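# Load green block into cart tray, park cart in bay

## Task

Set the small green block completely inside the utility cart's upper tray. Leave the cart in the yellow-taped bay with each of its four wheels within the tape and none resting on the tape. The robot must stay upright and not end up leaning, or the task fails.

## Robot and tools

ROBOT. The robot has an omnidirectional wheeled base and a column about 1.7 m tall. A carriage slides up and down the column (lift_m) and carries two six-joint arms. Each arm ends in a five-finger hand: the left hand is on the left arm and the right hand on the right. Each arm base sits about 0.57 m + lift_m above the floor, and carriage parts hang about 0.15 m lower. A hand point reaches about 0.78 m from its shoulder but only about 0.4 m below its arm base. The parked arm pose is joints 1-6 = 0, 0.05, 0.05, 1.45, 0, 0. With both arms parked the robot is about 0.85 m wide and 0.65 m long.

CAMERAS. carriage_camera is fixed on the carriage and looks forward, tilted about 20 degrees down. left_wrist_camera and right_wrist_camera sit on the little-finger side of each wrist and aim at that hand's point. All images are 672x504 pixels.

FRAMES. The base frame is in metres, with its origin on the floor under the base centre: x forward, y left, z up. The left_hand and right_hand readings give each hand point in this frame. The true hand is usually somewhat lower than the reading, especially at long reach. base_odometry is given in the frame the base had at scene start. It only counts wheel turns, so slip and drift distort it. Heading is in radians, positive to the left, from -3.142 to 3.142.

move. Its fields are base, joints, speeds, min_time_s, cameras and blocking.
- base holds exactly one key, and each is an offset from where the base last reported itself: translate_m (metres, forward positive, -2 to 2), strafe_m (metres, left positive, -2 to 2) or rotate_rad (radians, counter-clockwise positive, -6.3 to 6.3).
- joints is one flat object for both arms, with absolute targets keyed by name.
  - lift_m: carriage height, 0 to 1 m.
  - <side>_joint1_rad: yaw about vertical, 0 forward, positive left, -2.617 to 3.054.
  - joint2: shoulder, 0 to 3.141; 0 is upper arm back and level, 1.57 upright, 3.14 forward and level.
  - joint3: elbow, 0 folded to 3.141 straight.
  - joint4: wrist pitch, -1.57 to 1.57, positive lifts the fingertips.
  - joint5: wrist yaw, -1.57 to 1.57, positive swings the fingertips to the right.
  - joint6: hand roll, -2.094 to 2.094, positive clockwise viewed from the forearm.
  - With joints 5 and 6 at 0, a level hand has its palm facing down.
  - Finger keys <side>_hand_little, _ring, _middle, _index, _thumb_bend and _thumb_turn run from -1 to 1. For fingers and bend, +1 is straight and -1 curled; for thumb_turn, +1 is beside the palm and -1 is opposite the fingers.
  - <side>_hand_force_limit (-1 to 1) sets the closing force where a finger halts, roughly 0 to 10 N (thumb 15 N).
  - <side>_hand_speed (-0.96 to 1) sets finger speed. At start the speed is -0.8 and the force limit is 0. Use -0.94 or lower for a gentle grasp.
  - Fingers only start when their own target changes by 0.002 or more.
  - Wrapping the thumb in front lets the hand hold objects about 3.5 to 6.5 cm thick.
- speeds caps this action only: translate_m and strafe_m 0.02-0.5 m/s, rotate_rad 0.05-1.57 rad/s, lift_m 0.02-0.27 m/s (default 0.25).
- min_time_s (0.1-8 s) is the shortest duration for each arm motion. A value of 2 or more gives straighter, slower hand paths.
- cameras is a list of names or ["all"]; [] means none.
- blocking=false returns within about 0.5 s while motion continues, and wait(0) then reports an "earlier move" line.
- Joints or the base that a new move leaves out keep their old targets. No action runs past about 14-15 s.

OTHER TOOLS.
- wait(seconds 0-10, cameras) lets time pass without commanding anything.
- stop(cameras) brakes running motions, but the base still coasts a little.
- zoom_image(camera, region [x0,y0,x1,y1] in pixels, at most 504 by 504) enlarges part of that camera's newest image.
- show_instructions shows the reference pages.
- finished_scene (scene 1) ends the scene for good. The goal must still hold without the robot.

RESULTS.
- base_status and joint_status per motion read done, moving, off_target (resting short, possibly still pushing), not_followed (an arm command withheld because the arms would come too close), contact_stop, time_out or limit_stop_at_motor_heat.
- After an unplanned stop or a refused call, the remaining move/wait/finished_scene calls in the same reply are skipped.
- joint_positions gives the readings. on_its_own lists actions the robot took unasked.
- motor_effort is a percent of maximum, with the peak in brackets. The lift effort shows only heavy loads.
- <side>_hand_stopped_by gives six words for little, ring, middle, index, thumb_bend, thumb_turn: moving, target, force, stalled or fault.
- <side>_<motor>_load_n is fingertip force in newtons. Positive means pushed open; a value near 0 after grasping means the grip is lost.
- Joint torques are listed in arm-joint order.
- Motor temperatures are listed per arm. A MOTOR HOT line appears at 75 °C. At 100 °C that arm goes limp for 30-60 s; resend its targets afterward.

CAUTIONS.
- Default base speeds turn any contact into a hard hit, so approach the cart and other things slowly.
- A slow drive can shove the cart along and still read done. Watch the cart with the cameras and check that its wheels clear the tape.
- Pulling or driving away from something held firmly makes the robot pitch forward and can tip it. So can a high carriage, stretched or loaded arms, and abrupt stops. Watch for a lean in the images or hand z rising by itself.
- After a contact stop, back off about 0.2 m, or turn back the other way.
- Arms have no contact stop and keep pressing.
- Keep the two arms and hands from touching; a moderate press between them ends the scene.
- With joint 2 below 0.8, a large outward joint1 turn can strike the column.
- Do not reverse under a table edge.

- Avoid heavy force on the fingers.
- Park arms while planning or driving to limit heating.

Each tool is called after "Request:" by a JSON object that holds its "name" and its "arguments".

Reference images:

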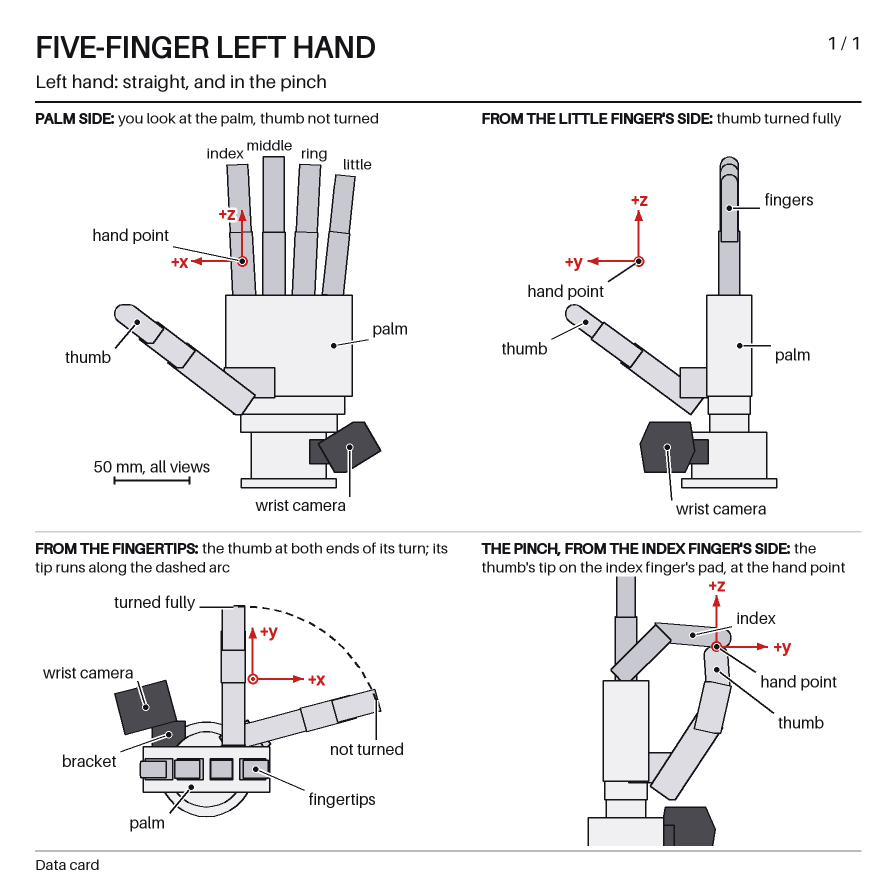

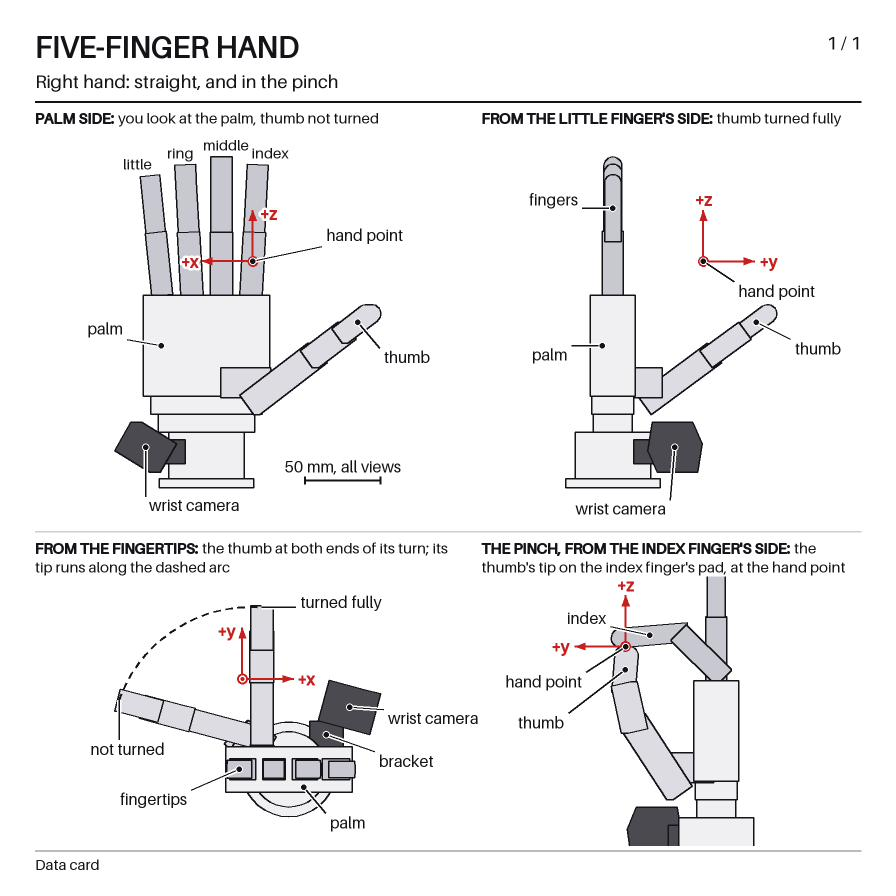

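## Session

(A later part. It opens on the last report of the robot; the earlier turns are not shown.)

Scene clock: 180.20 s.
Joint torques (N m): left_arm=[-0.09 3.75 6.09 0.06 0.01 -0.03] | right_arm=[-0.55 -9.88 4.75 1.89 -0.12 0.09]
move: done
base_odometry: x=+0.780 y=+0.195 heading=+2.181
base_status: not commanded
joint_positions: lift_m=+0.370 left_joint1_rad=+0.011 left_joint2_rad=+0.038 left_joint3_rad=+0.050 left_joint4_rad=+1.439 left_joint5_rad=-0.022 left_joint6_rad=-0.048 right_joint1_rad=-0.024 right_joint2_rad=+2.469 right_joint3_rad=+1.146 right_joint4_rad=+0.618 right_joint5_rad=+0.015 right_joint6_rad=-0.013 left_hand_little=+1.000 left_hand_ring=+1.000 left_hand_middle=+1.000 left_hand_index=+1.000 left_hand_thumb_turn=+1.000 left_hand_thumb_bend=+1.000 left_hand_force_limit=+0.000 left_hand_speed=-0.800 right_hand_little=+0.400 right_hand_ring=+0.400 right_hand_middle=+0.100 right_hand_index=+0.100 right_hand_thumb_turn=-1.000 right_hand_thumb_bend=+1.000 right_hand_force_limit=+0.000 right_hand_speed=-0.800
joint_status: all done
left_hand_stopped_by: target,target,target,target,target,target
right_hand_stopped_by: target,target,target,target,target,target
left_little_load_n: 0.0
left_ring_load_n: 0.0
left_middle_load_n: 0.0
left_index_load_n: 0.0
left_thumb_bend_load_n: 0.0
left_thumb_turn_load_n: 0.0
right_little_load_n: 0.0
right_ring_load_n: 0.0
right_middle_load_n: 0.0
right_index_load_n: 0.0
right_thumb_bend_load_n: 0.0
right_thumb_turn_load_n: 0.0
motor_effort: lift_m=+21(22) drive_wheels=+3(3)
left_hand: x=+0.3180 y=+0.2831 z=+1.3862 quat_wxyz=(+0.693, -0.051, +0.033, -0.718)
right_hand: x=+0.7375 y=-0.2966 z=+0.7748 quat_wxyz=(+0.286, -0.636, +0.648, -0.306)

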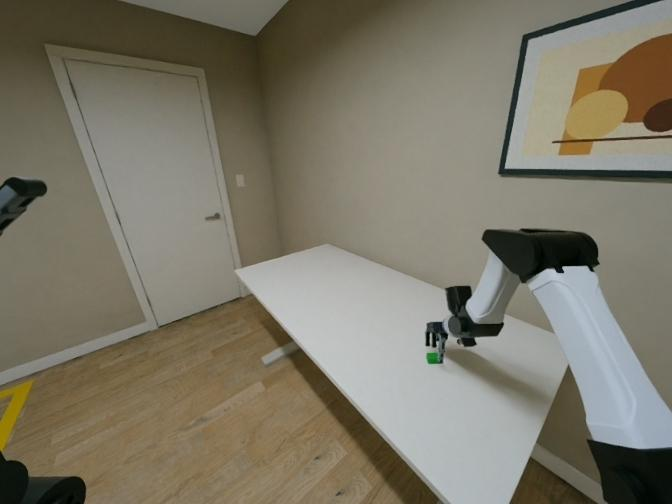

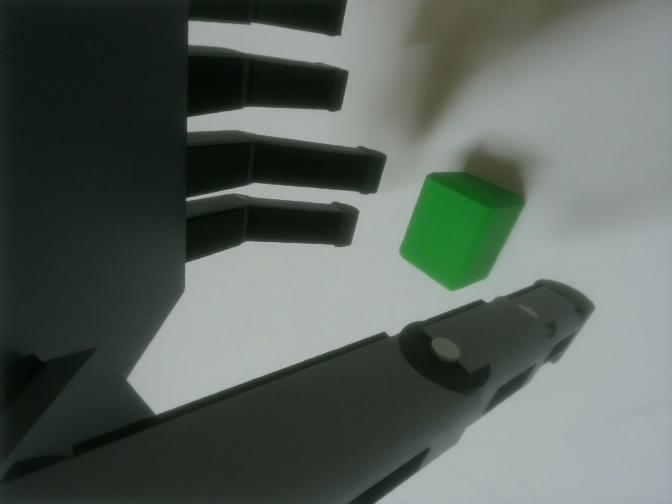

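Request:
{"name": "move", "arguments": {"joints": {"lift_m": 0.35, "right_joint1_rad": -0.012}, "speeds": {"lift_m": 0.05}, "cameras": ["carriage_camera", "right_wrist_camera"]}}

Request:
{"name": "zoom_image", "arguments": {"camera": "carriage_camera", "region": [398, 310, 478, 377]}}

Scene clock: 185.53 s.
Joint torques (N m): left_arm=[-0.08 3.7 6.13 0.04 0.03 -0.02] | right_arm=[0.58 -9.92 4.93 1.94 -0.07 0.05]
move: done
base_odometry: x=+0.780 y=+0.195 heading=+2.181
base_status: not commanded
joint_positions: lift_m=+0.350 left_joint1_rad=+0.011 left_joint2_rad=+0.038 left_joint3_rad=+0.050 left_joint4_rad=+1.440 left_joint5_rad=-0.022 left_joint6_rad=-0.048 right_joint1_rad=-0.018 right_joint2_rad=+2.469 right_joint3_rad=+1.144 right_joint4_rad=+0.617 right_joint5_rad=+0.015 right_joint6_rad=-0.013 left_hand_little=+1.000 left_hand_ring=+1.000 left_hand_middle=+1.000 left_hand_index=+1.000 left_hand_thumb_turn=+1.000 left_hand_thumb_bend=+1.000 left_hand_force_limit=+0.000 left_hand_speed=-0.800 right_hand_little=+0.400 right_hand_ring=+0.400 right_hand_middle=+0.100 right_hand_index=+0.100 right_hand_thumb_turn=-1.000 right_hand_thumb_bend=+1.000 right_hand_force_limit=+0.000 right_hand_speed=-0.800
joint_status: all done
left_hand_stopped_by: target,target,target,target,target,target
right_hand_stopped_by: target,target,target,target,target,target
left_little_load_n: 0.0
left_ring_load_n: 0.0
left_middle_load_n: 0.0
left_index_load_n: 0.0
left_thumb_bend_load_n: 0.0
left_thumb_turn_load_n: 0.0
right_little_load_n: 0.0
right_ring_load_n: 0.0
right_middle_load_n: 0.0
right_index_load_n: 0.0
right_thumb_bend_load_n: 0.0
right_thumb_turn_load_n: 0.0
motor_effort: lift_m=+21(21) drive_wheels=+3(3)
left_hand: x=+0.3178 y=+0.2831 z=+1.3663 quat_wxyz=(+0.693, -0.051, +0.033, -0.718)
right_hand: x=+0.7363 y=-0.2936 z=+0.7540 quat_wxyz=(+0.286, -0.638, +0.646, -0.305)

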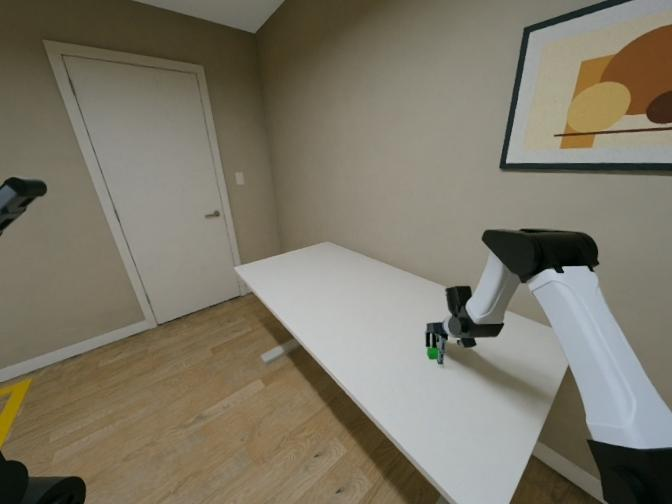

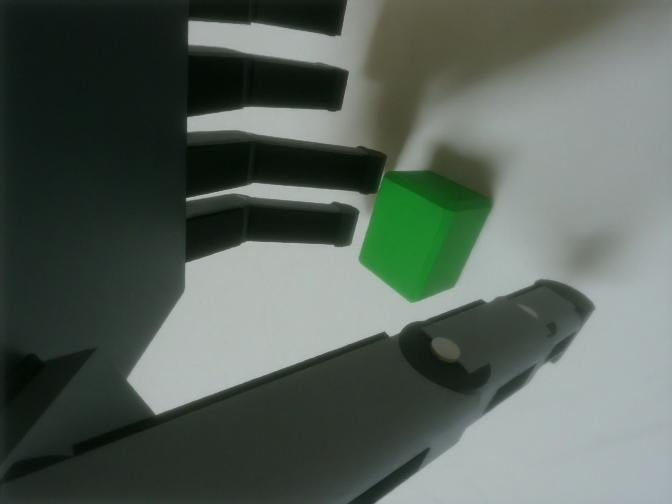

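Scaled by 6.300.

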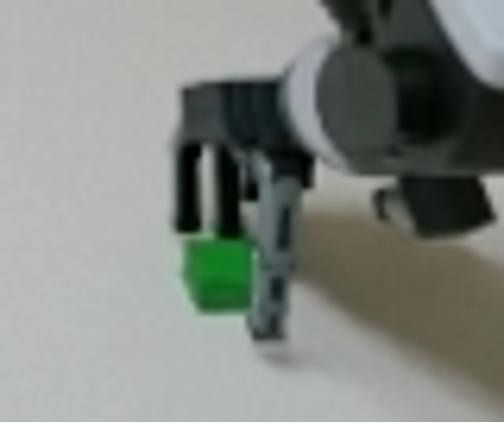

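Request:
{"name": "move", "arguments": {"joints": {"lift_m": 0.341, "right_joint1_rad": 0.0}, "speeds": {"lift_m": 0.03}, "cameras": []}}

Request:
{"name": "move", "arguments": {"joints": {"right_hand_speed": -0.94, "right_hand_force_limit": -0.6, "right_hand_index": -0.2, "right_hand_middle": -0.2, "right_hand_thumb_bend": 0.1}, "cameras": ["carriage_camera", "right_wrist_camera"]}}

Request:
{"name": "zoom_image", "arguments": {"camera": "carriage_camera", "region": [398, 310, 478, 377]}}

Scene clock: 198.40 s.
Joint torques (N m): left_arm=[-0.12 3.66 6.09 0.06 0.02 -0.05] | right_arm=[0.16 -9.87 5.15 1.95 -0.13 0.05]
Motor temperatures (°C): left_arm=[32 37 44 36 33 33] | right_arm=[33 51 47 49 35 34]
move: done
base_odometry: x=+0.780 y=+0.195 heading=+2.181
base_status: not commanded
joint_positions: lift_m=+0.341 left_joint1_rad=+0.011 left_joint2_rad=+0.038 left_joint3_rad=+0.050 left_joint4_rad=+1.439 left_joint5_rad=-0.022 left_joint6_rad=-0.048 right_joint1_rad=-0.003 right_joint2_rad=+2.469 right_joint3_rad=+1.144 right_joint4_rad=+0.619 right_joint5_rad=+0.015 right_joint6_rad=-0.013 left_hand_little=+1.000 left_hand_ring=+1.000 left_hand_middle=+1.000 left_hand_index=+1.000 left_hand_thumb_turn=+1.000 left_hand_thumb_bend=+1.000 left_hand_force_limit=+0.000 left_hand_speed=-0.800 right_hand_little=+0.400 right_hand_ring=+0.400 right_hand_middle=+0.100 right_hand_index=+0.100 right_hand_thumb_turn=-1.000 right_hand_thumb_bend=+1.000 right_hand_force_limit=+0.000 right_hand_speed=-0.800
joint_status: all done
left_hand_stopped_by: target,target,target,target,target,target
right_hand_stopped_by: target,target,target,target,target,target
left_little_load_n: 0.5
left_ring_load_n: 0.0
left_middle_load_n: 0.0
left_index_load_n: 0.0
left_thumb_bend_load_n: 0.0
left_thumb_turn_load_n: 0.0
right_little_load_n: 0.0
right_ring_load_n: 0.0
right_middle_load_n: 0.0
right_index_load_n: 0.0
right_thumb_bend_load_n: 0.0
right_thumb_turn_load_n: 0.0
motor_effort: lift_m=+20(21) drive_wheels=+3(3)
left_hand: x=+0.3180 y=+0.2831 z=+1.3573 quat_wxyz=(+0.693, -0.051, +0.033, -0.718)
right_hand: x=+0.7364 y=-0.2861 z=+0.7454 quat_wxyz=(+0.289, -0.643, +0.641, -0.303)

Scene clock: 202.23 s.
Joint torques (N m): left_arm=[-0.09 3.74 6.09 0.05 0.01 -0.02] | right_arm=[0.23 -10.03 5.33 1.9 -0.12 0.1]
move: off_target
base_odometry: x=+0.780 y=+0.195 heading=+2.181
base_status: not commanded
joint_positions: lift_m=+0.341 left_joint1_rad=+0.011 left_joint2_rad=+0.038 left_joint3_rad=+0.050 left_joint4_rad=+1.439 left_joint5_rad=-0.022 left_joint6_rad=-0.048 right_joint1_rad=-0.003 right_joint2_rad=+2.469 right_joint3_rad=+1.144 right_joint4_rad=+0.619 right_joint5_rad=+0.015 right_joint6_rad=-0.013 left_hand_little=+1.000 left_hand_ring=+1.000 left_hand_middle=+1.000 left_hand_index=+1.000 left_hand_thumb_turn=+1.000 left_hand_thumb_bend=+1.000 left_hand_force_limit=+0.000 left_hand_speed=-0.800 right_hand_little=+0.400 right_hand_ring=+0.400 right_hand_middle=-0.200 right_hand_index=-0.200 right_hand_thumb_turn=-1.000 right_hand_thumb_bend=+0.721 right_hand_force_limit=-0.600 right_hand_speed=-0.940
joint_status: right_hand_thumb_bend off_target (ended at +0.721, target +0.100); the others done
left_hand_stopped_by: target,target,target,target,target,target
right_hand_stopped_by: target,target,target,target,force,target
left_little_load_n: 0.0
left_ring_load_n: 0.0
left_middle_load_n: 0.0
left_index_load_n: -0.5
left_thumb_bend_load_n: 0.0
left_thumb_turn_load_n: 0.0
right_little_load_n: 0.0
right_ring_load_n: 0.0
right_middle_load_n: 2.5
right_index_load_n: 0.0
right_thumb_bend_load_n: 3.0
right_thumb_turn_load_n: 1.0
motor_effort: lift_m=+21(21) drive_wheels=+3(3)
left_hand: x=+0.3180 y=+0.2831 z=+1.3573 quat_wxyz=(+0.693, -0.051, +0.033, -0.718)
right_hand: x=+0.7364 y=-0.2861 z=+0.7454 quat_wxyz=(+0.289, -0.643, +0.641, -0.303)

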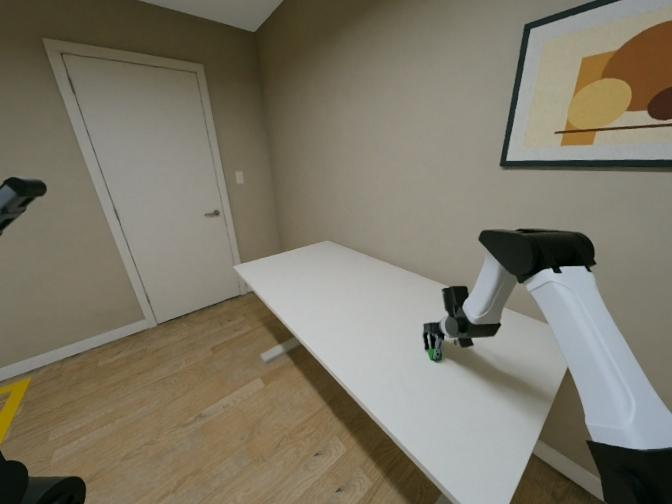

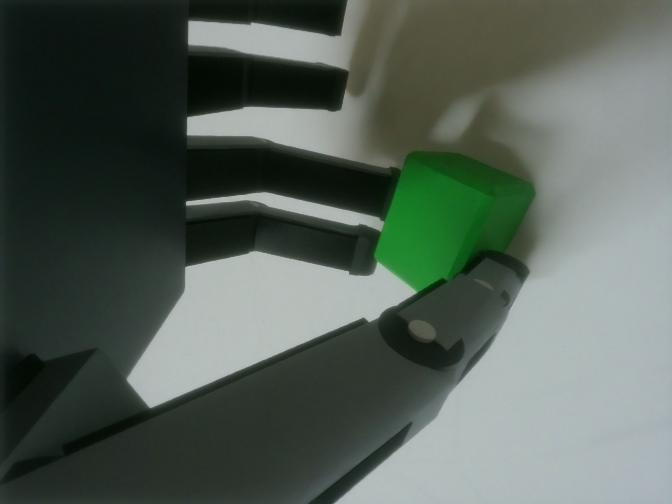

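Scaled by 6.300.

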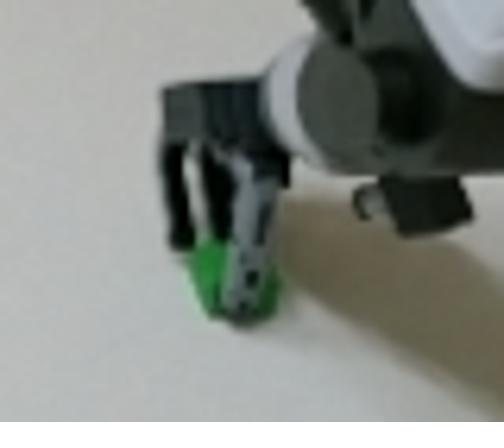

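Request:
{"name": "move", "arguments": {"joints": {"right_hand_index": 0.05, "right_hand_middle": 0.05, "right_hand_thumb_bend": 0.95, "right_hand_speed": -0.8}, "cameras": []}}

Request:
{"name": "move", "arguments": {"joints": {"right_joint1_rad": -0.022}, "cameras": ["carriage_camera", "right_wrist_camera"]}}

Request:
{"name": "zoom_image", "arguments": {"camera": "carriage_camera", "region": [398, 310, 478, 377]}}

Scene clock: 208.10 s.
Joint torques (N m): left_arm=[-0.12 3.71 6.06 0.02 0.02 -0.03] | right_arm=[0.14 -10.07 5.05 1.85 -0.1 0.06]
move: done
base_odometry: x=+0.780 y=+0.195 heading=+2.181
base_status: not commanded
joint_positions: lift_m=+0.341 left_joint1_rad=+0.011 left_joint2_rad=+0.038 left_joint3_rad=+0.050 left_joint4_rad=+1.439 left_joint5_rad=-0.022 left_joint6_rad=-0.048 right_joint1_rad=-0.003 right_joint2_rad=+2.469 right_joint3_rad=+1.144 right_joint4_rad=+0.619 right_joint5_rad=+0.015 right_joint6_rad=-0.013 left_hand_little=+1.000 left_hand_ring=+1.000 left_hand_middle=+1.000 left_hand_index=+1.000 left_hand_thumb_turn=+1.000 left_hand_thumb_bend=+1.000 left_hand_force_limit=+0.000 left_hand_speed=-0.800 right_hand_little=+0.400 right_hand_ring=+0.400 right_hand_middle=+0.050 right_hand_index=+0.050 right_hand_thumb_turn=-1.000 right_hand_thumb_bend=+0.950 right_hand_force_limit=-0.600 right_hand_speed=-0.800
joint_status: all done
left_hand_stopped_by: target,target,target,target,target,target
right_hand_stopped_by: target,target,target,target,target,target
left_little_load_n: 0.0
left_ring_load_n: 0.0
left_middle_load_n: 0.0
left_index_load_n: 0.0
left_thumb_bend_load_n: 0.0
left_thumb_turn_load_n: 0.0
right_little_load_n: 0.0
right_ring_load_n: 0.0
right_middle_load_n: 0.0
right_index_load_n: 0.0
right_thumb_bend_load_n: 0.0
right_thumb_turn_load_n: 0.0
motor_effort: lift_m=+20(21) drive_wheels=+3(3)
left_hand: x=+0.3180 y=+0.2831 z=+1.3573 quat_wxyz=(+0.693, -0.051, +0.033, -0.718)
right_hand: x=+0.7364 y=-0.2861 z=+0.7454 quat_wxyz=(+0.289, -0.643, +0.641, -0.303)

Scene clock: 208.63 s.
Joint torques (N m): left_arm=[-0.1 3.64 6.06 0.05 0.03 -0.06] | right_arm=[-0.36 -9.89 4.97 1.89 -0.08 0.03]
move: done
base_odometry: x=+0.780 y=+0.195 heading=+2.181
base_status: not commanded
joint_positions: lift_m=+0.341 left_joint1_rad=+0.011 left_joint2_rad=+0.038 left_joint3_rad=+0.050 left_joint4_rad=+1.439 left_joint5_rad=-0.022 left_joint6_rad=-0.048 right_joint1_rad=-0.019 right_joint2_rad=+2.469 right_joint3_rad=+1.144 right_joint4_rad=+0.619 right_joint5_rad=+0.015 right_joint6_rad=-0.013 left_hand_little=+1.000 left_hand_ring=+1.000 left_hand_middle=+1.000 left_hand_index=+1.000 left_hand_thumb_turn=+1.000 left_hand_thumb_bend=+1.000 left_hand_force_limit=+0.000 left_hand_speed=-0.800 right_hand_little=+0.400 right_hand_ring=+0.400 right_hand_middle=+0.050 right_hand_index=+0.050 right_hand_thumb_turn=-1.000 right_hand_thumb_bend=+0.950 right_hand_force_limit=-0.600 right_hand_speed=-0.800
joint_status: all done
left_hand_stopped_by: target,target,target,target,target,target
right_hand_stopped_by: target,target,target,target,target,target
left_little_load_n: 0.0
left_ring_load_n: 0.0
left_middle_load_n: 0.0
left_index_load_n: 0.0
left_thumb_bend_load_n: 0.0
left_thumb_turn_load_n: 0.0
right_little_load_n: 0.0
right_ring_load_n: 0.0
right_middle_load_n: 0.0
right_index_load_n: 0.0
right_thumb_bend_load_n: 0.0
right_thumb_turn_load_n: 0.0
motor_effort: lift_m=+21(21) drive_wheels=+3(3)
left_hand: x=+0.3180 y=+0.2831 z=+1.3573 quat_wxyz=(+0.693, -0.051, +0.033, -0.718)
right_hand: x=+0.7367 y=-0.2938 z=+0.7454 quat_wxyz=(+0.287, -0.638, +0.646, -0.305)

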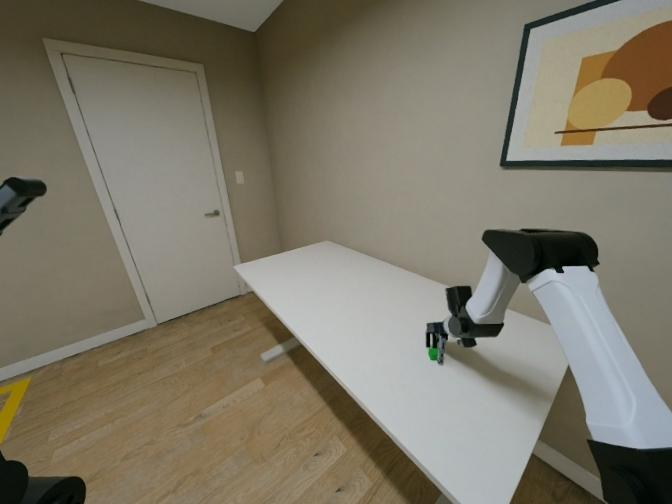

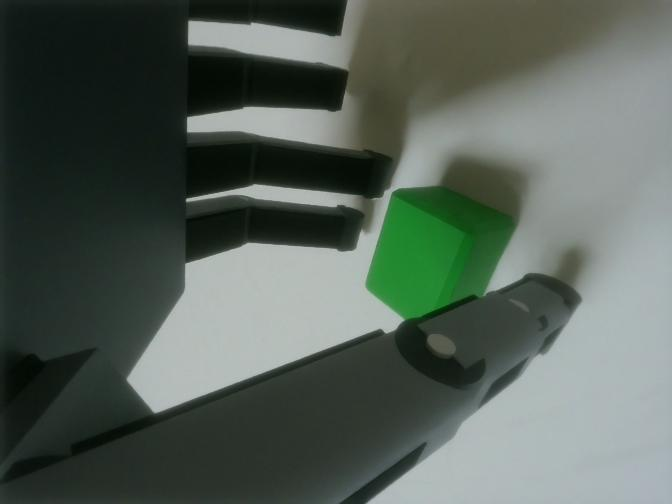

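Scaled by 6.300.

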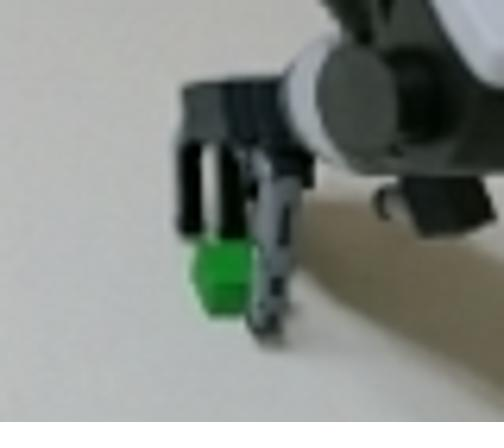

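Request:
{"name": "move", "arguments": {"joints": {"right_joint1_rad": -0.008, "lift_m": 0.338}, "speeds": {"lift_m": 0.02}, "cameras": []}}

Request:
{"name": "move", "arguments": {"joints": {"right_hand_speed": -0.94, "right_hand_force_limit": -0.6, "right_hand_index": -0.6, "right_hand_middle": -0.6}, "cameras": ["carriage_camera", "right_wrist_camera"]}}

Request:
{"name": "zoom_image", "arguments": {"camera": "carriage_camera", "region": [398, 310, 478, 377]}}

Scene clock: 228.90 s.
Joint torques (N m): left_arm=[-0.1 3.75 6.01 0.06 0.03 -0.04] | right_arm=[0.61 -10.14 4.98 1.88 -0.11 0.07]
Motor temperatures (°C): left_arm=[32 37 44 36 33 33] | right_arm=[33 55 46 50 35 34]
move: done
base_odometry: x=+0.780 y=+0.195 heading=+2.181
base_status: not commanded
joint_positions: lift_m=+0.338 left_joint1_rad=+0.011 left_joint2_rad=+0.038 left_joint3_rad=+0.049 left_joint4_rad=+1.439 left_joint5_rad=-0.022 left_joint6_rad=-0.048 right_joint1_rad=-0.015 right_joint2_rad=+2.469 right_joint3_rad=+1.144 right_joint4_rad=+0.623 right_joint5_rad=+0.015 right_joint6_rad=-0.013 left_hand_little=+1.000 left_hand_ring=+1.000 left_hand_middle=+1.000 left_hand_index=+1.000 left_hand_thumb_turn=+1.000 left_hand_thumb_bend=+1.000 left_hand_force_limit=+0.000 left_hand_speed=-0.800 right_hand_little=+0.400 right_hand_ring=+0.400 right_hand_middle=+0.050 right_hand_index=+0.050 right_hand_thumb_turn=-1.000 right_hand_thumb_bend=+0.950 right_hand_force_limit=-0.600 right_hand_speed=-0.800
joint_status: all done
left_hand_stopped_by: target,target,target,target,target,target
right_hand_stopped_by: target,target,target,target,target,target
left_little_load_n: 0.0
left_ring_load_n: 0.0
left_middle_load_n: 0.0
left_index_load_n: 0.0
left_thumb_bend_load_n: 0.0
left_thumb_turn_load_n: 0.0
right_little_load_n: 0.0
right_ring_load_n: 0.0
right_middle_load_n: 0.0
right_index_load_n: 0.0
right_thumb_bend_load_n: 0.0
right_thumb_turn_load_n: 0.0
motor_effort: lift_m=+20(21) drive_wheels=+3(3)
left_hand: x=+0.3181 y=+0.2831 z=+1.3542 quat_wxyz=(+0.693, -0.051, +0.033, -0.718)
right_hand: x=+0.7376 y=-0.2921 z=+0.7431 quat_wxyz=(+0.289, -0.638, +0.644, -0.306)

Scene clock: 233.23 s.
Joint torques (N m): left_arm=[-0.08 3.74 6.12 0.05 0.03 -0.03] | right_arm=[0.55 -9.89 5.14 1.85 -0.12 0.06]
Motor temperatures (°C): left_arm=[32 37 44 36 33 33] | right_arm=[33 55 46 50 35 34]
move: off_target
base_odometry: x=+0.780 y=+0.195 heading=+2.181
base_status: not commanded
joint_positions: lift_m=+0.338 left_joint1_rad=+0.011 left_joint2_rad=+0.038 left_joint3_rad=+0.049 left_joint4_rad=+1.439 left_joint5_rad=-0.022 left_joint6_rad=-0.048 right_joint1_rad=-0.015 right_joint2_rad=+2.469 right_joint3_rad=+1.144 right_joint4_rad=+0.623 right_joint5_rad=+0.015 right_joint6_rad=-0.013 left_hand_little=+1.000 left_hand_ring=+1.000 left_hand_middle=+1.000 left_hand_index=+1.000 left_hand_thumb_turn=+1.000 left_hand_thumb_bend=+1.000 left_hand_force_limit=+0.000 left_hand_speed=-0.800 right_hand_little=+0.400 right_hand_ring=+0.400 right_hand_middle=-0.400 right_hand_index=-0.600 right_hand_thumb_turn=-1.000 right_hand_thumb_bend=+0.951 right_hand_force_limit=-0.600 right_hand_speed=-0.940
joint_status: right_hand_middle off_target (ended at -0.400, target -0.600); the others done
left_hand_stopped_by: target,target,target,target,target,target
right_hand_stopped_by: target,target,force,target,target,target
left_little_load_n: 0.0
left_ring_load_n: 0.0
left_middle_load_n: 0.0
left_index_load_n: 0.0
left_thumb_bend_load_n: 0.0
left_thumb_turn_load_n: 0.0
right_little_load_n: 0.0
right_ring_load_n: 0.0
right_middle_load_n: 2.0
right_index_load_n: 0.0
right_thumb_bend_load_n: 2.5
right_thumb_turn_load_n: 0.0
motor_effort: lift_m=+20(21) drive_wheels=+3(3)
left_hand: x=+0.3181 y=+0.2831 z=+1.3542 quat_wxyz=(+0.693, -0.051, +0.033, -0.718)
right_hand: x=+0.7376 y=-0.2921 z=+0.7431 quat_wxyz=(+0.289, -0.638, +0.644, -0.306)

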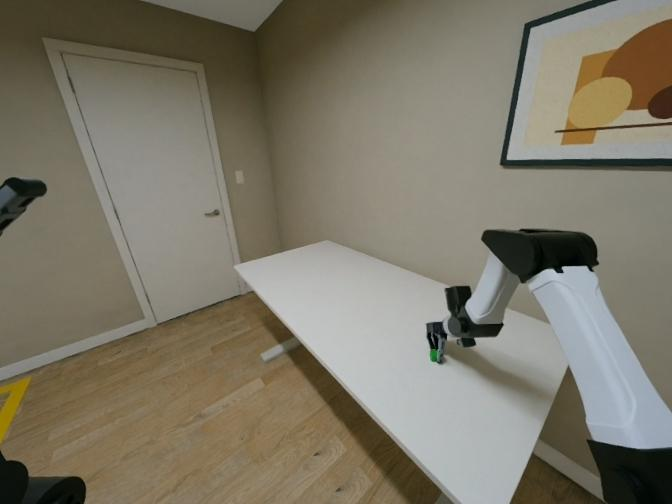

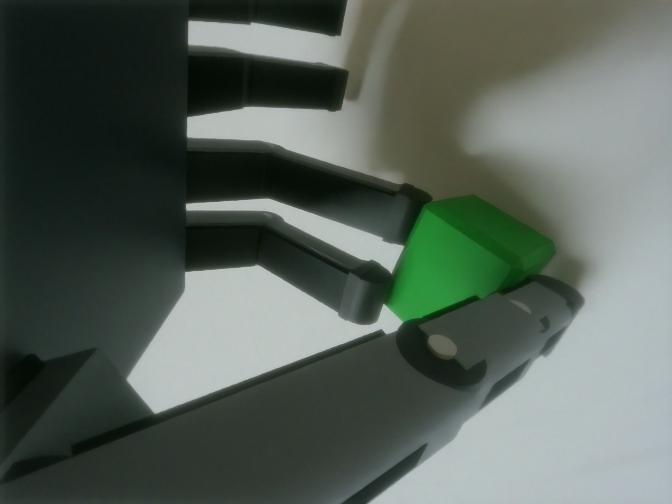

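Scaled by 6.300.

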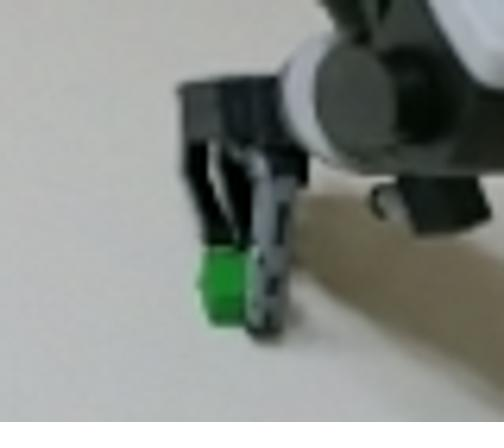

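Request:
{"name": "move", "arguments": {"joints": {"right_hand_force_limit": -0.5, "right_hand_index": -0.85}, "cameras": []}}

Request:
{"name": "move", "arguments": {"joints": {"right_hand_force_limit": -0.45, "right_hand_thumb_bend": 0.6}, "cameras": ["carriage_camera", "right_wrist_camera"]}}

Request:
{"name": "zoom_image", "arguments": {"camera": "carriage_camera", "region": [398, 310, 478, 377]}}

Scene clock: 238.80 s.
Joint torques (N m): left_arm=[-0.13 3.67 6.11 0.06 0.02 -0.01] | right_arm=[0.61 -9.98 5.09 1.9 -0.11 0.09]
Motor temperatures (°C): left_arm=[32 36 44 36 33 33] | right_arm=[33 55 46 51 35 34]
move: done
base_odometry: x=+0.780 y=+0.195 heading=+2.181
base_status: not commanded
joint_positions: lift_m=+0.338 left_joint1_rad=+0.011 left_joint2_rad=+0.038 left_joint3_rad=+0.049 left_joint4_rad=+1.439 left_joint5_rad=-0.022 left_joint6_rad=-0.048 right_joint1_rad=-0.015 right_joint2_rad=+2.469 right_joint3_rad=+1.144 right_joint4_rad=+0.623 right_joint5_rad=+0.015 right_joint6_rad=-0.013 left_hand_little=+1.000 left_hand_ring=+1.000 left_hand_middle=+1.000 left_hand_index=+1.000 left_hand_thumb_turn=+1.000 left_hand_thumb_bend=+1.000 left_hand_force_limit=+0.000 left_hand_speed=-0.800 right_hand_little=+0.400 right_hand_ring=+0.400 right_hand_middle=-0.400 right_hand_index=-0.850 right_hand_thumb_turn=-1.000 right_hand_thumb_bend=+0.951 right_hand_force_limit=-0.500 right_hand_speed=-0.940
joint_status: all done
left_hand_stopped_by: target,target,target,target,target,target
right_hand_stopped_by: target,target,force,target,target,target
left_little_load_n: 0.0
left_ring_load_n: 0.0
left_middle_load_n: 0.0
left_index_load_n: 0.0
left_thumb_bend_load_n: 0.0
left_thumb_turn_load_n: 0.0
right_little_load_n: 0.0
right_ring_load_n: 0.0
right_middle_load_n: 2.0
right_index_load_n: 0.0
right_thumb_bend_load_n: 2.5
right_thumb_turn_load_n: 0.0
motor_effort: lift_m=+20(21) drive_wheels=+3(3)
left_hand: x=+0.3181 y=+0.2831 z=+1.3542 quat_wxyz=(+0.693, -0.051, +0.033, -0.718)
right_hand: x=+0.7376 y=-0.2921 z=+0.7431 quat_wxyz=(+0.289, -0.638, +0.644, -0.306)

Scene clock: 240.43 s.
Joint torques (N m): left_arm=[-0.09 3.74 6.08 0.04 0.02 -0.04] | right_arm=[0.66 -9.95 5.18 1.89 -0.09 0.05]
Motor temperatures (°C): left_arm=[32 36 44 36 33 33] | right_arm=[33 56 46 51 35 34]
move: off_target
base_odometry: x=+0.780 y=+0.195 heading=+2.181
base_status: not commanded
joint_positions: lift_m=+0.338 left_joint1_rad=+0.011 left_joint2_rad=+0.038 left_joint3_rad=+0.049 left_joint4_rad=+1.439 left_joint5_rad=-0.022 left_joint6_rad=-0.048 right_joint1_rad=-0.015 right_joint2_rad=+2.469 right_joint3_rad=+1.144 right_joint4_rad=+0.623 right_joint5_rad=+0.015 right_joint6_rad=-0.013 left_hand_little=+1.000 left_hand_ring=+1.000 left_hand_middle=+1.000 left_hand_index=+1.000 left_hand_thumb_turn=+1.000 left_hand_thumb_bend=+1.000 left_hand_force_limit=+0.000 left_hand_speed=-0.800 right_hand_little=+0.400 right_hand_ring=+0.400 right_hand_middle=-0.400 right_hand_index=-0.850 right_hand_thumb_turn=-1.000 right_hand_thumb_bend=+0.934 right_hand_force_limit=-0.450 right_hand_speed=-0.940
joint_status: right_hand_thumb_bend off_target (ended at +0.934, target +0.600); the others done
left_hand_stopped_by: target,target,target,target,target,target
right_hand_stopped_by: target,target,force,target,force,target
left_little_load_n: 0.0
left_ring_load_n: 0.0
left_middle_load_n: 0.0
left_index_load_n: 0.0
left_thumb_bend_load_n: 0.0
left_thumb_turn_load_n: 0.0
right_little_load_n: 0.0
right_ring_load_n: 0.0
right_middle_load_n: 3.5
right_index_load_n: 0.0
right_thumb_bend_load_n: 4.0
right_thumb_turn_load_n: 0.5
motor_effort: lift_m=+20(21) drive_wheels=+3(3)
left_hand: x=+0.3181 y=+0.2831 z=+1.3542 quat_wxyz=(+0.693, -0.051, +0.033, -0.718)
right_hand: x=+0.7376 y=-0.2921 z=+0.7431 quat_wxyz=(+0.289, -0.638, +0.644, -0.306)

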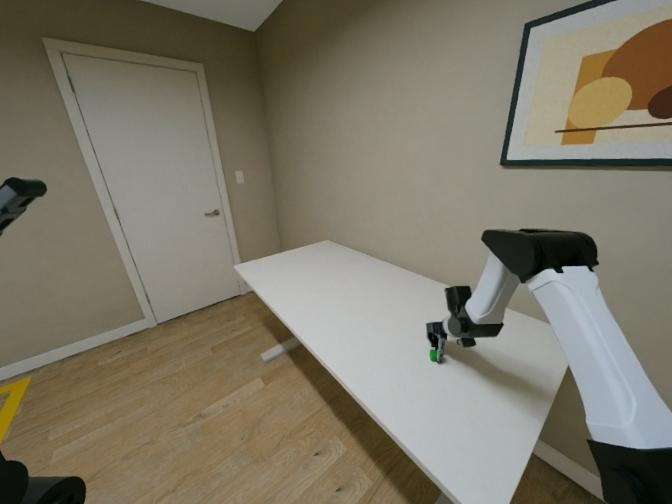

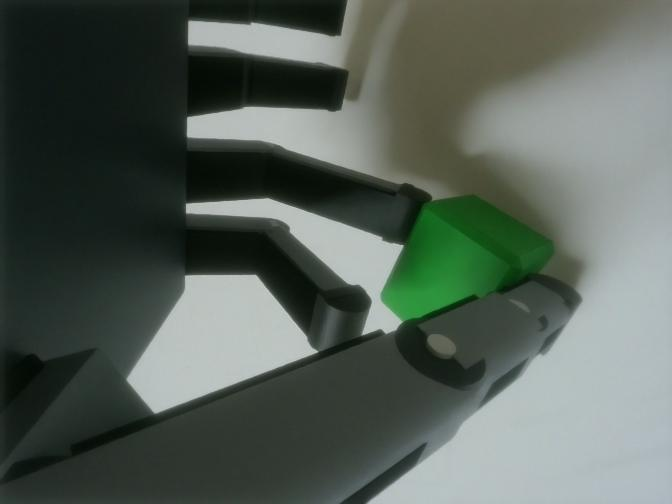

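Scaled by 6.300.

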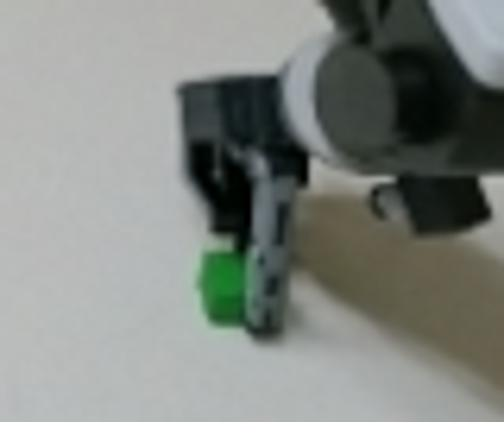

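Request:
{"name": "move", "arguments": {"joints": {"right_hand_index": 0.05, "right_hand_middle": 0.05, "right_hand_thumb_bend": 1.0, "right_hand_speed": -0.8}, "cameras": []}}

Request:
{"name": "move", "arguments": {"joints": {"right_joint1_rad": -0.035}, "cameras": ["carriage_camera"]}}

Request:
{"name": "zoom_image", "arguments": {"camera": "carriage_camera", "region": [398, 310, 478, 377]}}

Request:
{"name": "move", "arguments": {"joints": {"right_hand_speed": -0.94, "right_hand_force_limit": -0.6, "right_hand_index": -0.6, "right_hand_middle": -0.6}, "cameras": ["carriage_camera", "right_wrist_camera"]}}

Request:
{"name": "zoom_image", "arguments": {"camera": "carriage_camera", "region": [398, 310, 478, 377]}}

Scene clock: 247.93 s.
Joint torques (N m): left_arm=[-0.03 3.71 6.05 0.05 0.03 -0.03] | right_arm=[0.55 -9.83 4.97 1.88 -0.13 0.03]
Motor temperatures (°C): left_arm=[32 36 44 35 33 33] | right_arm=[33 56 46 51 35 34]
move: done
base_odometry: x=+0.780 y=+0.195 heading=+2.181
base_status: not commanded
joint_positions: lift_m=+0.338 left_joint1_rad=+0.011 left_joint2_rad=+0.038 left_joint3_rad=+0.049 left_joint4_rad=+1.439 left_joint5_rad=-0.022 left_joint6_rad=-0.048 right_joint1_rad=-0.015 right_joint2_rad=+2.469 right_joint3_rad=+1.144 right_joint4_rad=+0.624 right_joint5_rad=+0.015 right_joint6_rad=-0.013 left_hand_little=+1.000 left_hand_ring=+1.000 left_hand_middle=+1.000 left_hand_index=+1.000 left_hand_thumb_turn=+1.000 left_hand_thumb_bend=+1.000 left_hand_force_limit=+0.000 left_hand_speed=-0.800 right_hand_little=+0.400 right_hand_ring=+0.400 right_hand_middle=+0.050 right_hand_index=+0.050 right_hand_thumb_turn=-1.000 right_hand_thumb_bend=+1.000 right_hand_force_limit=-0.450 right_hand_speed=-0.800
joint_status: all done
left_hand_stopped_by: target,target,target,target,target,target
right_hand_stopped_by: target,target,target,target,target,target
left_little_load_n: 0.0
left_ring_load_n: 0.0
left_middle_load_n: 0.0
left_index_load_n: 0.0
left_thumb_bend_load_n: 0.0
left_thumb_turn_load_n: 0.0
right_little_load_n: 0.0
right_ring_load_n: 0.0
right_middle_load_n: 0.0
right_index_load_n: 0.0
right_thumb_bend_load_n: 0.0
right_thumb_turn_load_n: 0.0
motor_effort: lift_m=+20(21) drive_wheels=+3(3)
left_hand: x=+0.3181 y=+0.2831 z=+1.3542 quat_wxyz=(+0.693, -0.051, +0.033, -0.718)
right_hand: x=+0.7376 y=-0.2921 z=+0.7432 quat_wxyz=(+0.289, -0.638, +0.644, -0.306)

Scene clock: 248.40 s.
Joint torques (N m): left_arm=[-0.09 3.74 6.05 0.04 0.02 -0.04] | right_arm=[-0.66 -10.09 5.16 1.83 -0.09 0.11]
Motor temperatures (°C): left_arm=[32 36 44 35 33 33] | right_arm=[33 56 46 51 35 34]
move: done
base_odometry: x=+0.780 y=+0.195 heading=+2.181
base_status: not commanded
joint_positions: lift_m=+0.338 left_joint1_rad=+0.011 left_joint2_rad=+0.038 left_joint3_rad=+0.049 left_joint4_rad=+1.439 left_joint5_rad=-0.022 left_joint6_rad=-0.048 right_joint1_rad=-0.028 right_joint2_rad=+2.469 right_joint3_rad=+1.144 right_joint4_rad=+0.624 right_joint5_rad=+0.015 right_joint6_rad=-0.013 left_hand_little=+1.000 left_hand_ring=+1.000 left_hand_middle=+1.000 left_hand_index=+1.000 left_hand_thumb_turn=+1.000 left_hand_thumb_bend=+1.000 left_hand_force_limit=+0.000 left_hand_speed=-0.800 right_hand_little=+0.400 right_hand_ring=+0.400 right_hand_middle=+0.050 right_hand_index=+0.050 right_hand_thumb_turn=-1.000 right_hand_thumb_bend=+1.000 right_hand_force_limit=-0.450 right_hand_speed=-0.800
joint_status: all done
left_hand_stopped_by: target,target,target,target,target,target
right_hand_stopped_by: target,target,target,target,target,target
left_little_load_n: 0.0
left_ring_load_n: 0.0
left_middle_load_n: 0.0
left_index_load_n: 0.0
left_thumb_bend_load_n: 0.0
left_thumb_turn_load_n: 0.0
right_little_load_n: 0.0
right_ring_load_n: 0.0
right_middle_load_n: 0.0
right_index_load_n: 0.0
right_thumb_bend_load_n: 0.0
right_thumb_turn_load_n: 0.5
motor_effort: lift_m=+20(20) drive_wheels=+3(3)
left_hand: x=+0.3181 y=+0.2831 z=+1.3542 quat_wxyz=(+0.693, -0.051, +0.033, -0.718)
right_hand: x=+0.7378 y=-0.2987 z=+0.7432 quat_wxyz=(+0.287, -0.634, +0.649, -0.308)

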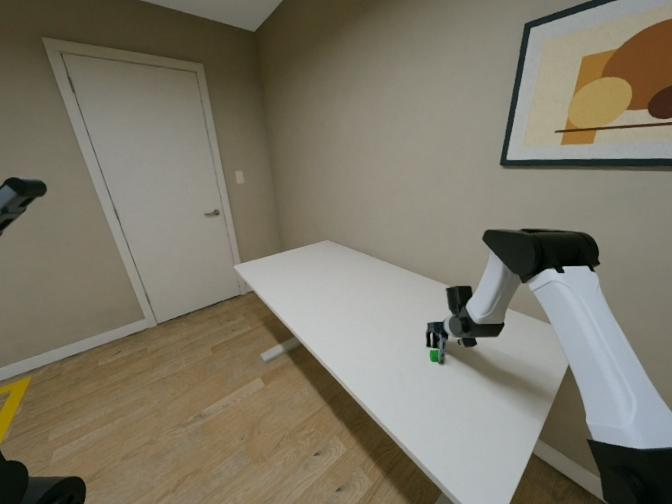

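Scaled by 6.300.

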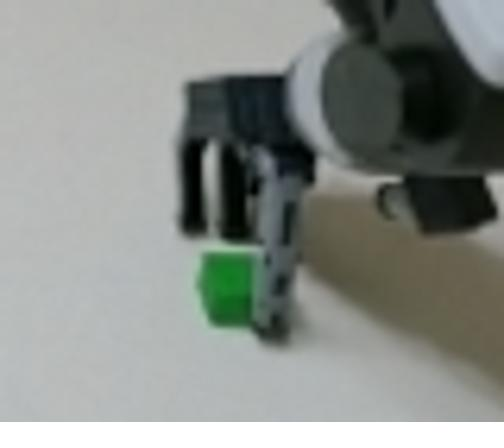

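Scene clock: 252.73 s.
Joint torques (N m): left_arm=[-0.05 3.73 6.06 0.06 0.04 -0.04] | right_arm=[-0.59 -9.99 5.09 1.85 -0.09 0.06]
Motor temperatures (°C): left_arm=[32 36 44 35 33 33] | right_arm=[33 56 46 51 35 34]
move: off_target
base_odometry: x=+0.780 y=+0.195 heading=+2.181
base_status: not commanded
joint_positions: lift_m=+0.338 left_joint1_rad=+0.011 left_joint2_rad=+0.038 left_joint3_rad=+0.049 left_joint4_rad=+1.439 left_joint5_rad=-0.022 left_joint6_rad=-0.048 right_joint1_rad=-0.028 right_joint2_rad=+2.469 right_joint3_rad=+1.144 right_joint4_rad=+0.624 right_joint5_rad=+0.015 right_joint6_rad=-0.013 left_hand_little=+1.000 left_hand_ring=+1.000 left_hand_middle=+1.000 left_hand_index=+1.000 left_hand_thumb_turn=+1.000 left_hand_thumb_bend=+1.000 left_hand_force_limit=+0.000 left_hand_speed=-0.800 right_hand_little=+0.400 right_hand_ring=+0.400 right_hand_middle=-0.445 right_hand_index=-0.600 right_hand_thumb_turn=-1.000 right_hand_thumb_bend=+1.000 right_hand_force_limit=-0.600 right_hand_speed=-0.940
joint_status: right_hand_middle off_target (ended at -0.445, target -0.600); the others done
left_hand_stopped_by: target,target,target,target,target,target
right_hand_stopped_by: target,target,force,target,target,target
left_little_load_n: 0.0
left_ring_load_n: 0.0
left_middle_load_n: 0.0
left_index_load_n: 0.0
left_thumb_bend_load_n: 0.0
left_thumb_turn_load_n: 0.0
right_little_load_n: 0.0
right_ring_load_n: 0.0
right_middle_load_n: 2.5
right_index_load_n: 0.0
right_thumb_bend_load_n: 0.5
right_thumb_turn_load_n: 0.5
motor_effort: lift_m=+20(21) drive_wheels=+3(3)
left_hand: x=+0.3181 y=+0.2831 z=+1.3542 quat_wxyz=(+0.693, -0.051, +0.033, -0.718)
right_hand: x=+0.7378 y=-0.2987 z=+0.7432 quat_wxyz=(+0.287, -0.634, +0.649, -0.308)

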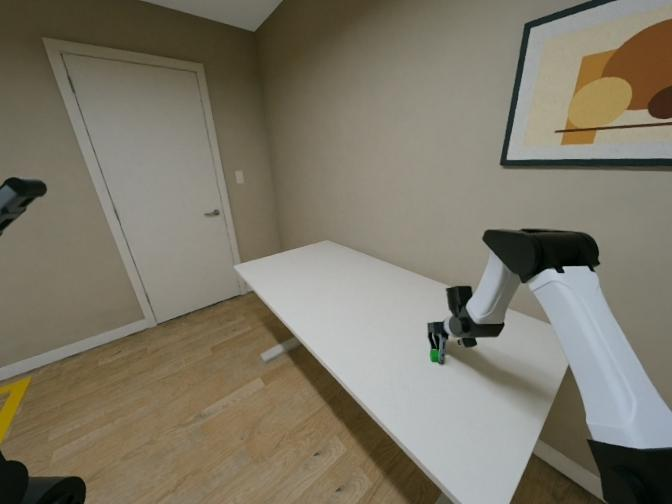

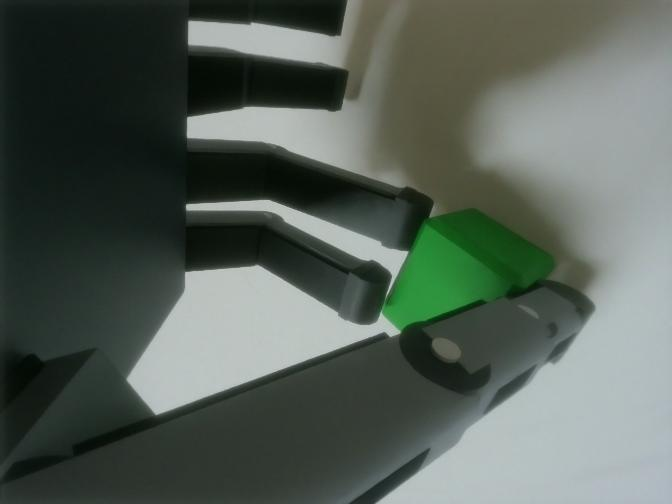

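Scaled by 6.300.

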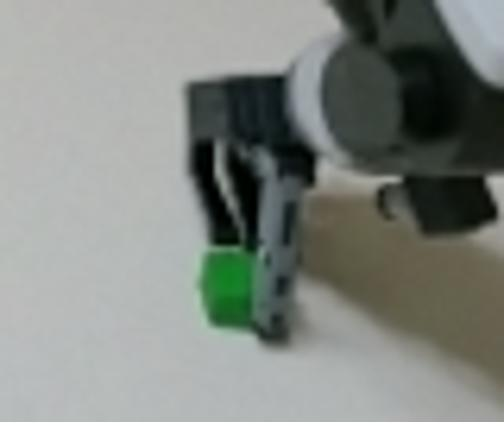

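Request:
{"name": "move", "arguments": {"joints": {"right_hand_force_limit": -0.65, "right_hand_index": -0.8, "right_hand_thumb_bend": 0.6}, "cameras": ["carriage_camera", "right_wrist_camera"]}}

Request:
{"name": "zoom_image", "arguments": {"camera": "carriage_camera", "region": [398, 310, 478, 377]}}

Scene clock: 257.40 s.
Joint torques (N m): left_arm=[-0.13 3.75 6.06 0.03 0.02 -0.02] | right_arm=[-0.5 -9.95 5.2 1.84 -0.15 0.05]
Motor temperatures (°C): left_arm=[32 36 44 35 33 33] | right_arm=[33 57 45 51 35 34]
move: off_target
base_odometry: x=+0.780 y=+0.195 heading=+2.181
base_status: not commanded
joint_positions: lift_m=+0.338 left_joint1_rad=+0.011 left_joint2_rad=+0.038 left_joint3_rad=+0.049 left_joint4_rad=+1.439 left_joint5_rad=-0.022 left_joint6_rad=-0.048 right_joint1_rad=-0.028 right_joint2_rad=+2.469 right_joint3_rad=+1.144 right_joint4_rad=+0.624 right_joint5_rad=+0.015 right_joint6_rad=-0.013 left_hand_little=+1.000 left_hand_ring=+1.000 left_hand_middle=+1.000 left_hand_index=+1.000 left_hand_thumb_turn=+1.000 left_hand_thumb_bend=+1.000 left_hand_force_limit=+0.000 left_hand_speed=-0.800 right_hand_little=+0.400 right_hand_ring=+0.400 right_hand_middle=-0.445 right_hand_index=-0.800 right_hand_thumb_turn=-1.000 right_hand_thumb_bend=+0.991 right_hand_force_limit=-0.650 right_hand_speed=-0.940
joint_status: right_hand_thumb_bend off_target (ended at +0.991, target +0.600); the others done
left_hand_stopped_by: target,target,target,target,target,target
right_hand_stopped_by: target,target,force,target,force,target
left_little_load_n: 0.0
left_ring_load_n: 0.0
left_middle_load_n: 0.0
left_index_load_n: 0.0
left_thumb_bend_load_n: 0.0
left_thumb_turn_load_n: 0.0
right_little_load_n: 0.0
right_ring_load_n: -0.5
right_middle_load_n: 2.5
right_index_load_n: 0.0
right_thumb_bend_load_n: 2.5
right_thumb_turn_load_n: 0.0
motor_effort: lift_m=+21(21) drive_wheels=+3(3)
left_hand: x=+0.3181 y=+0.2831 z=+1.3542 quat_wxyz=(+0.693, -0.051, +0.033, -0.718)
right_hand: x=+0.7378 y=-0.2987 z=+0.7432 quat_wxyz=(+0.287, -0.634, +0.649, -0.308)

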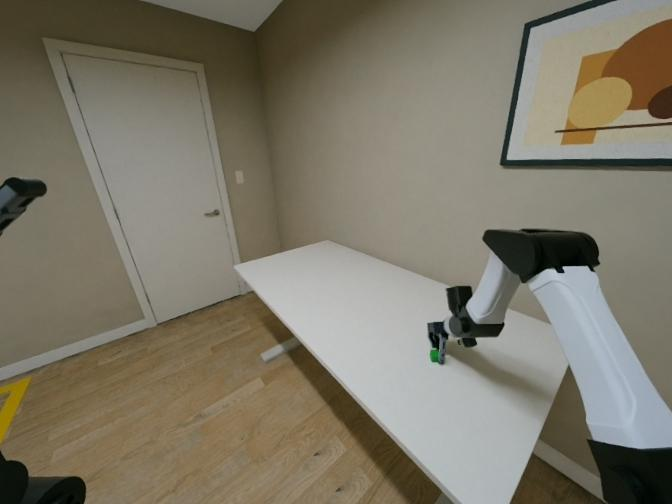

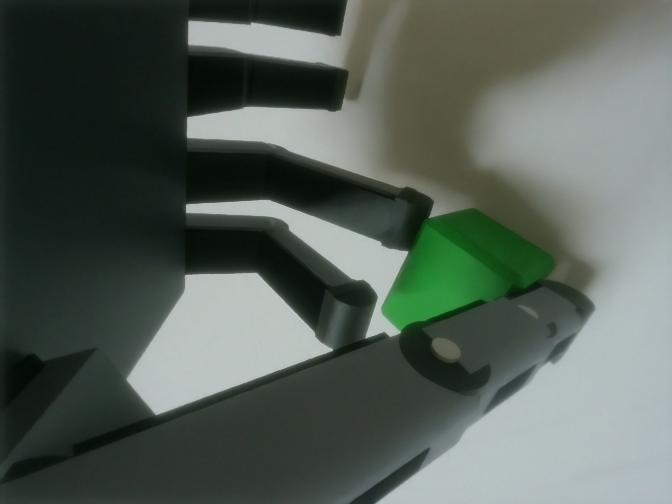

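Scaled by 6.300.

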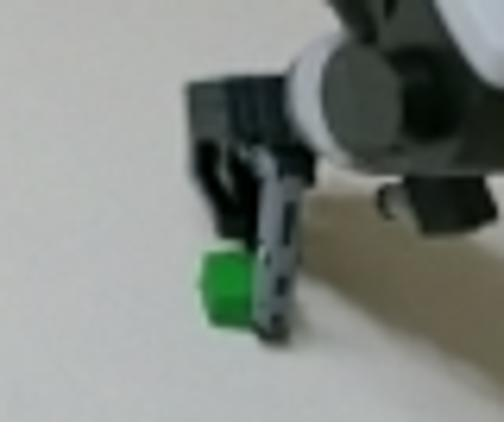

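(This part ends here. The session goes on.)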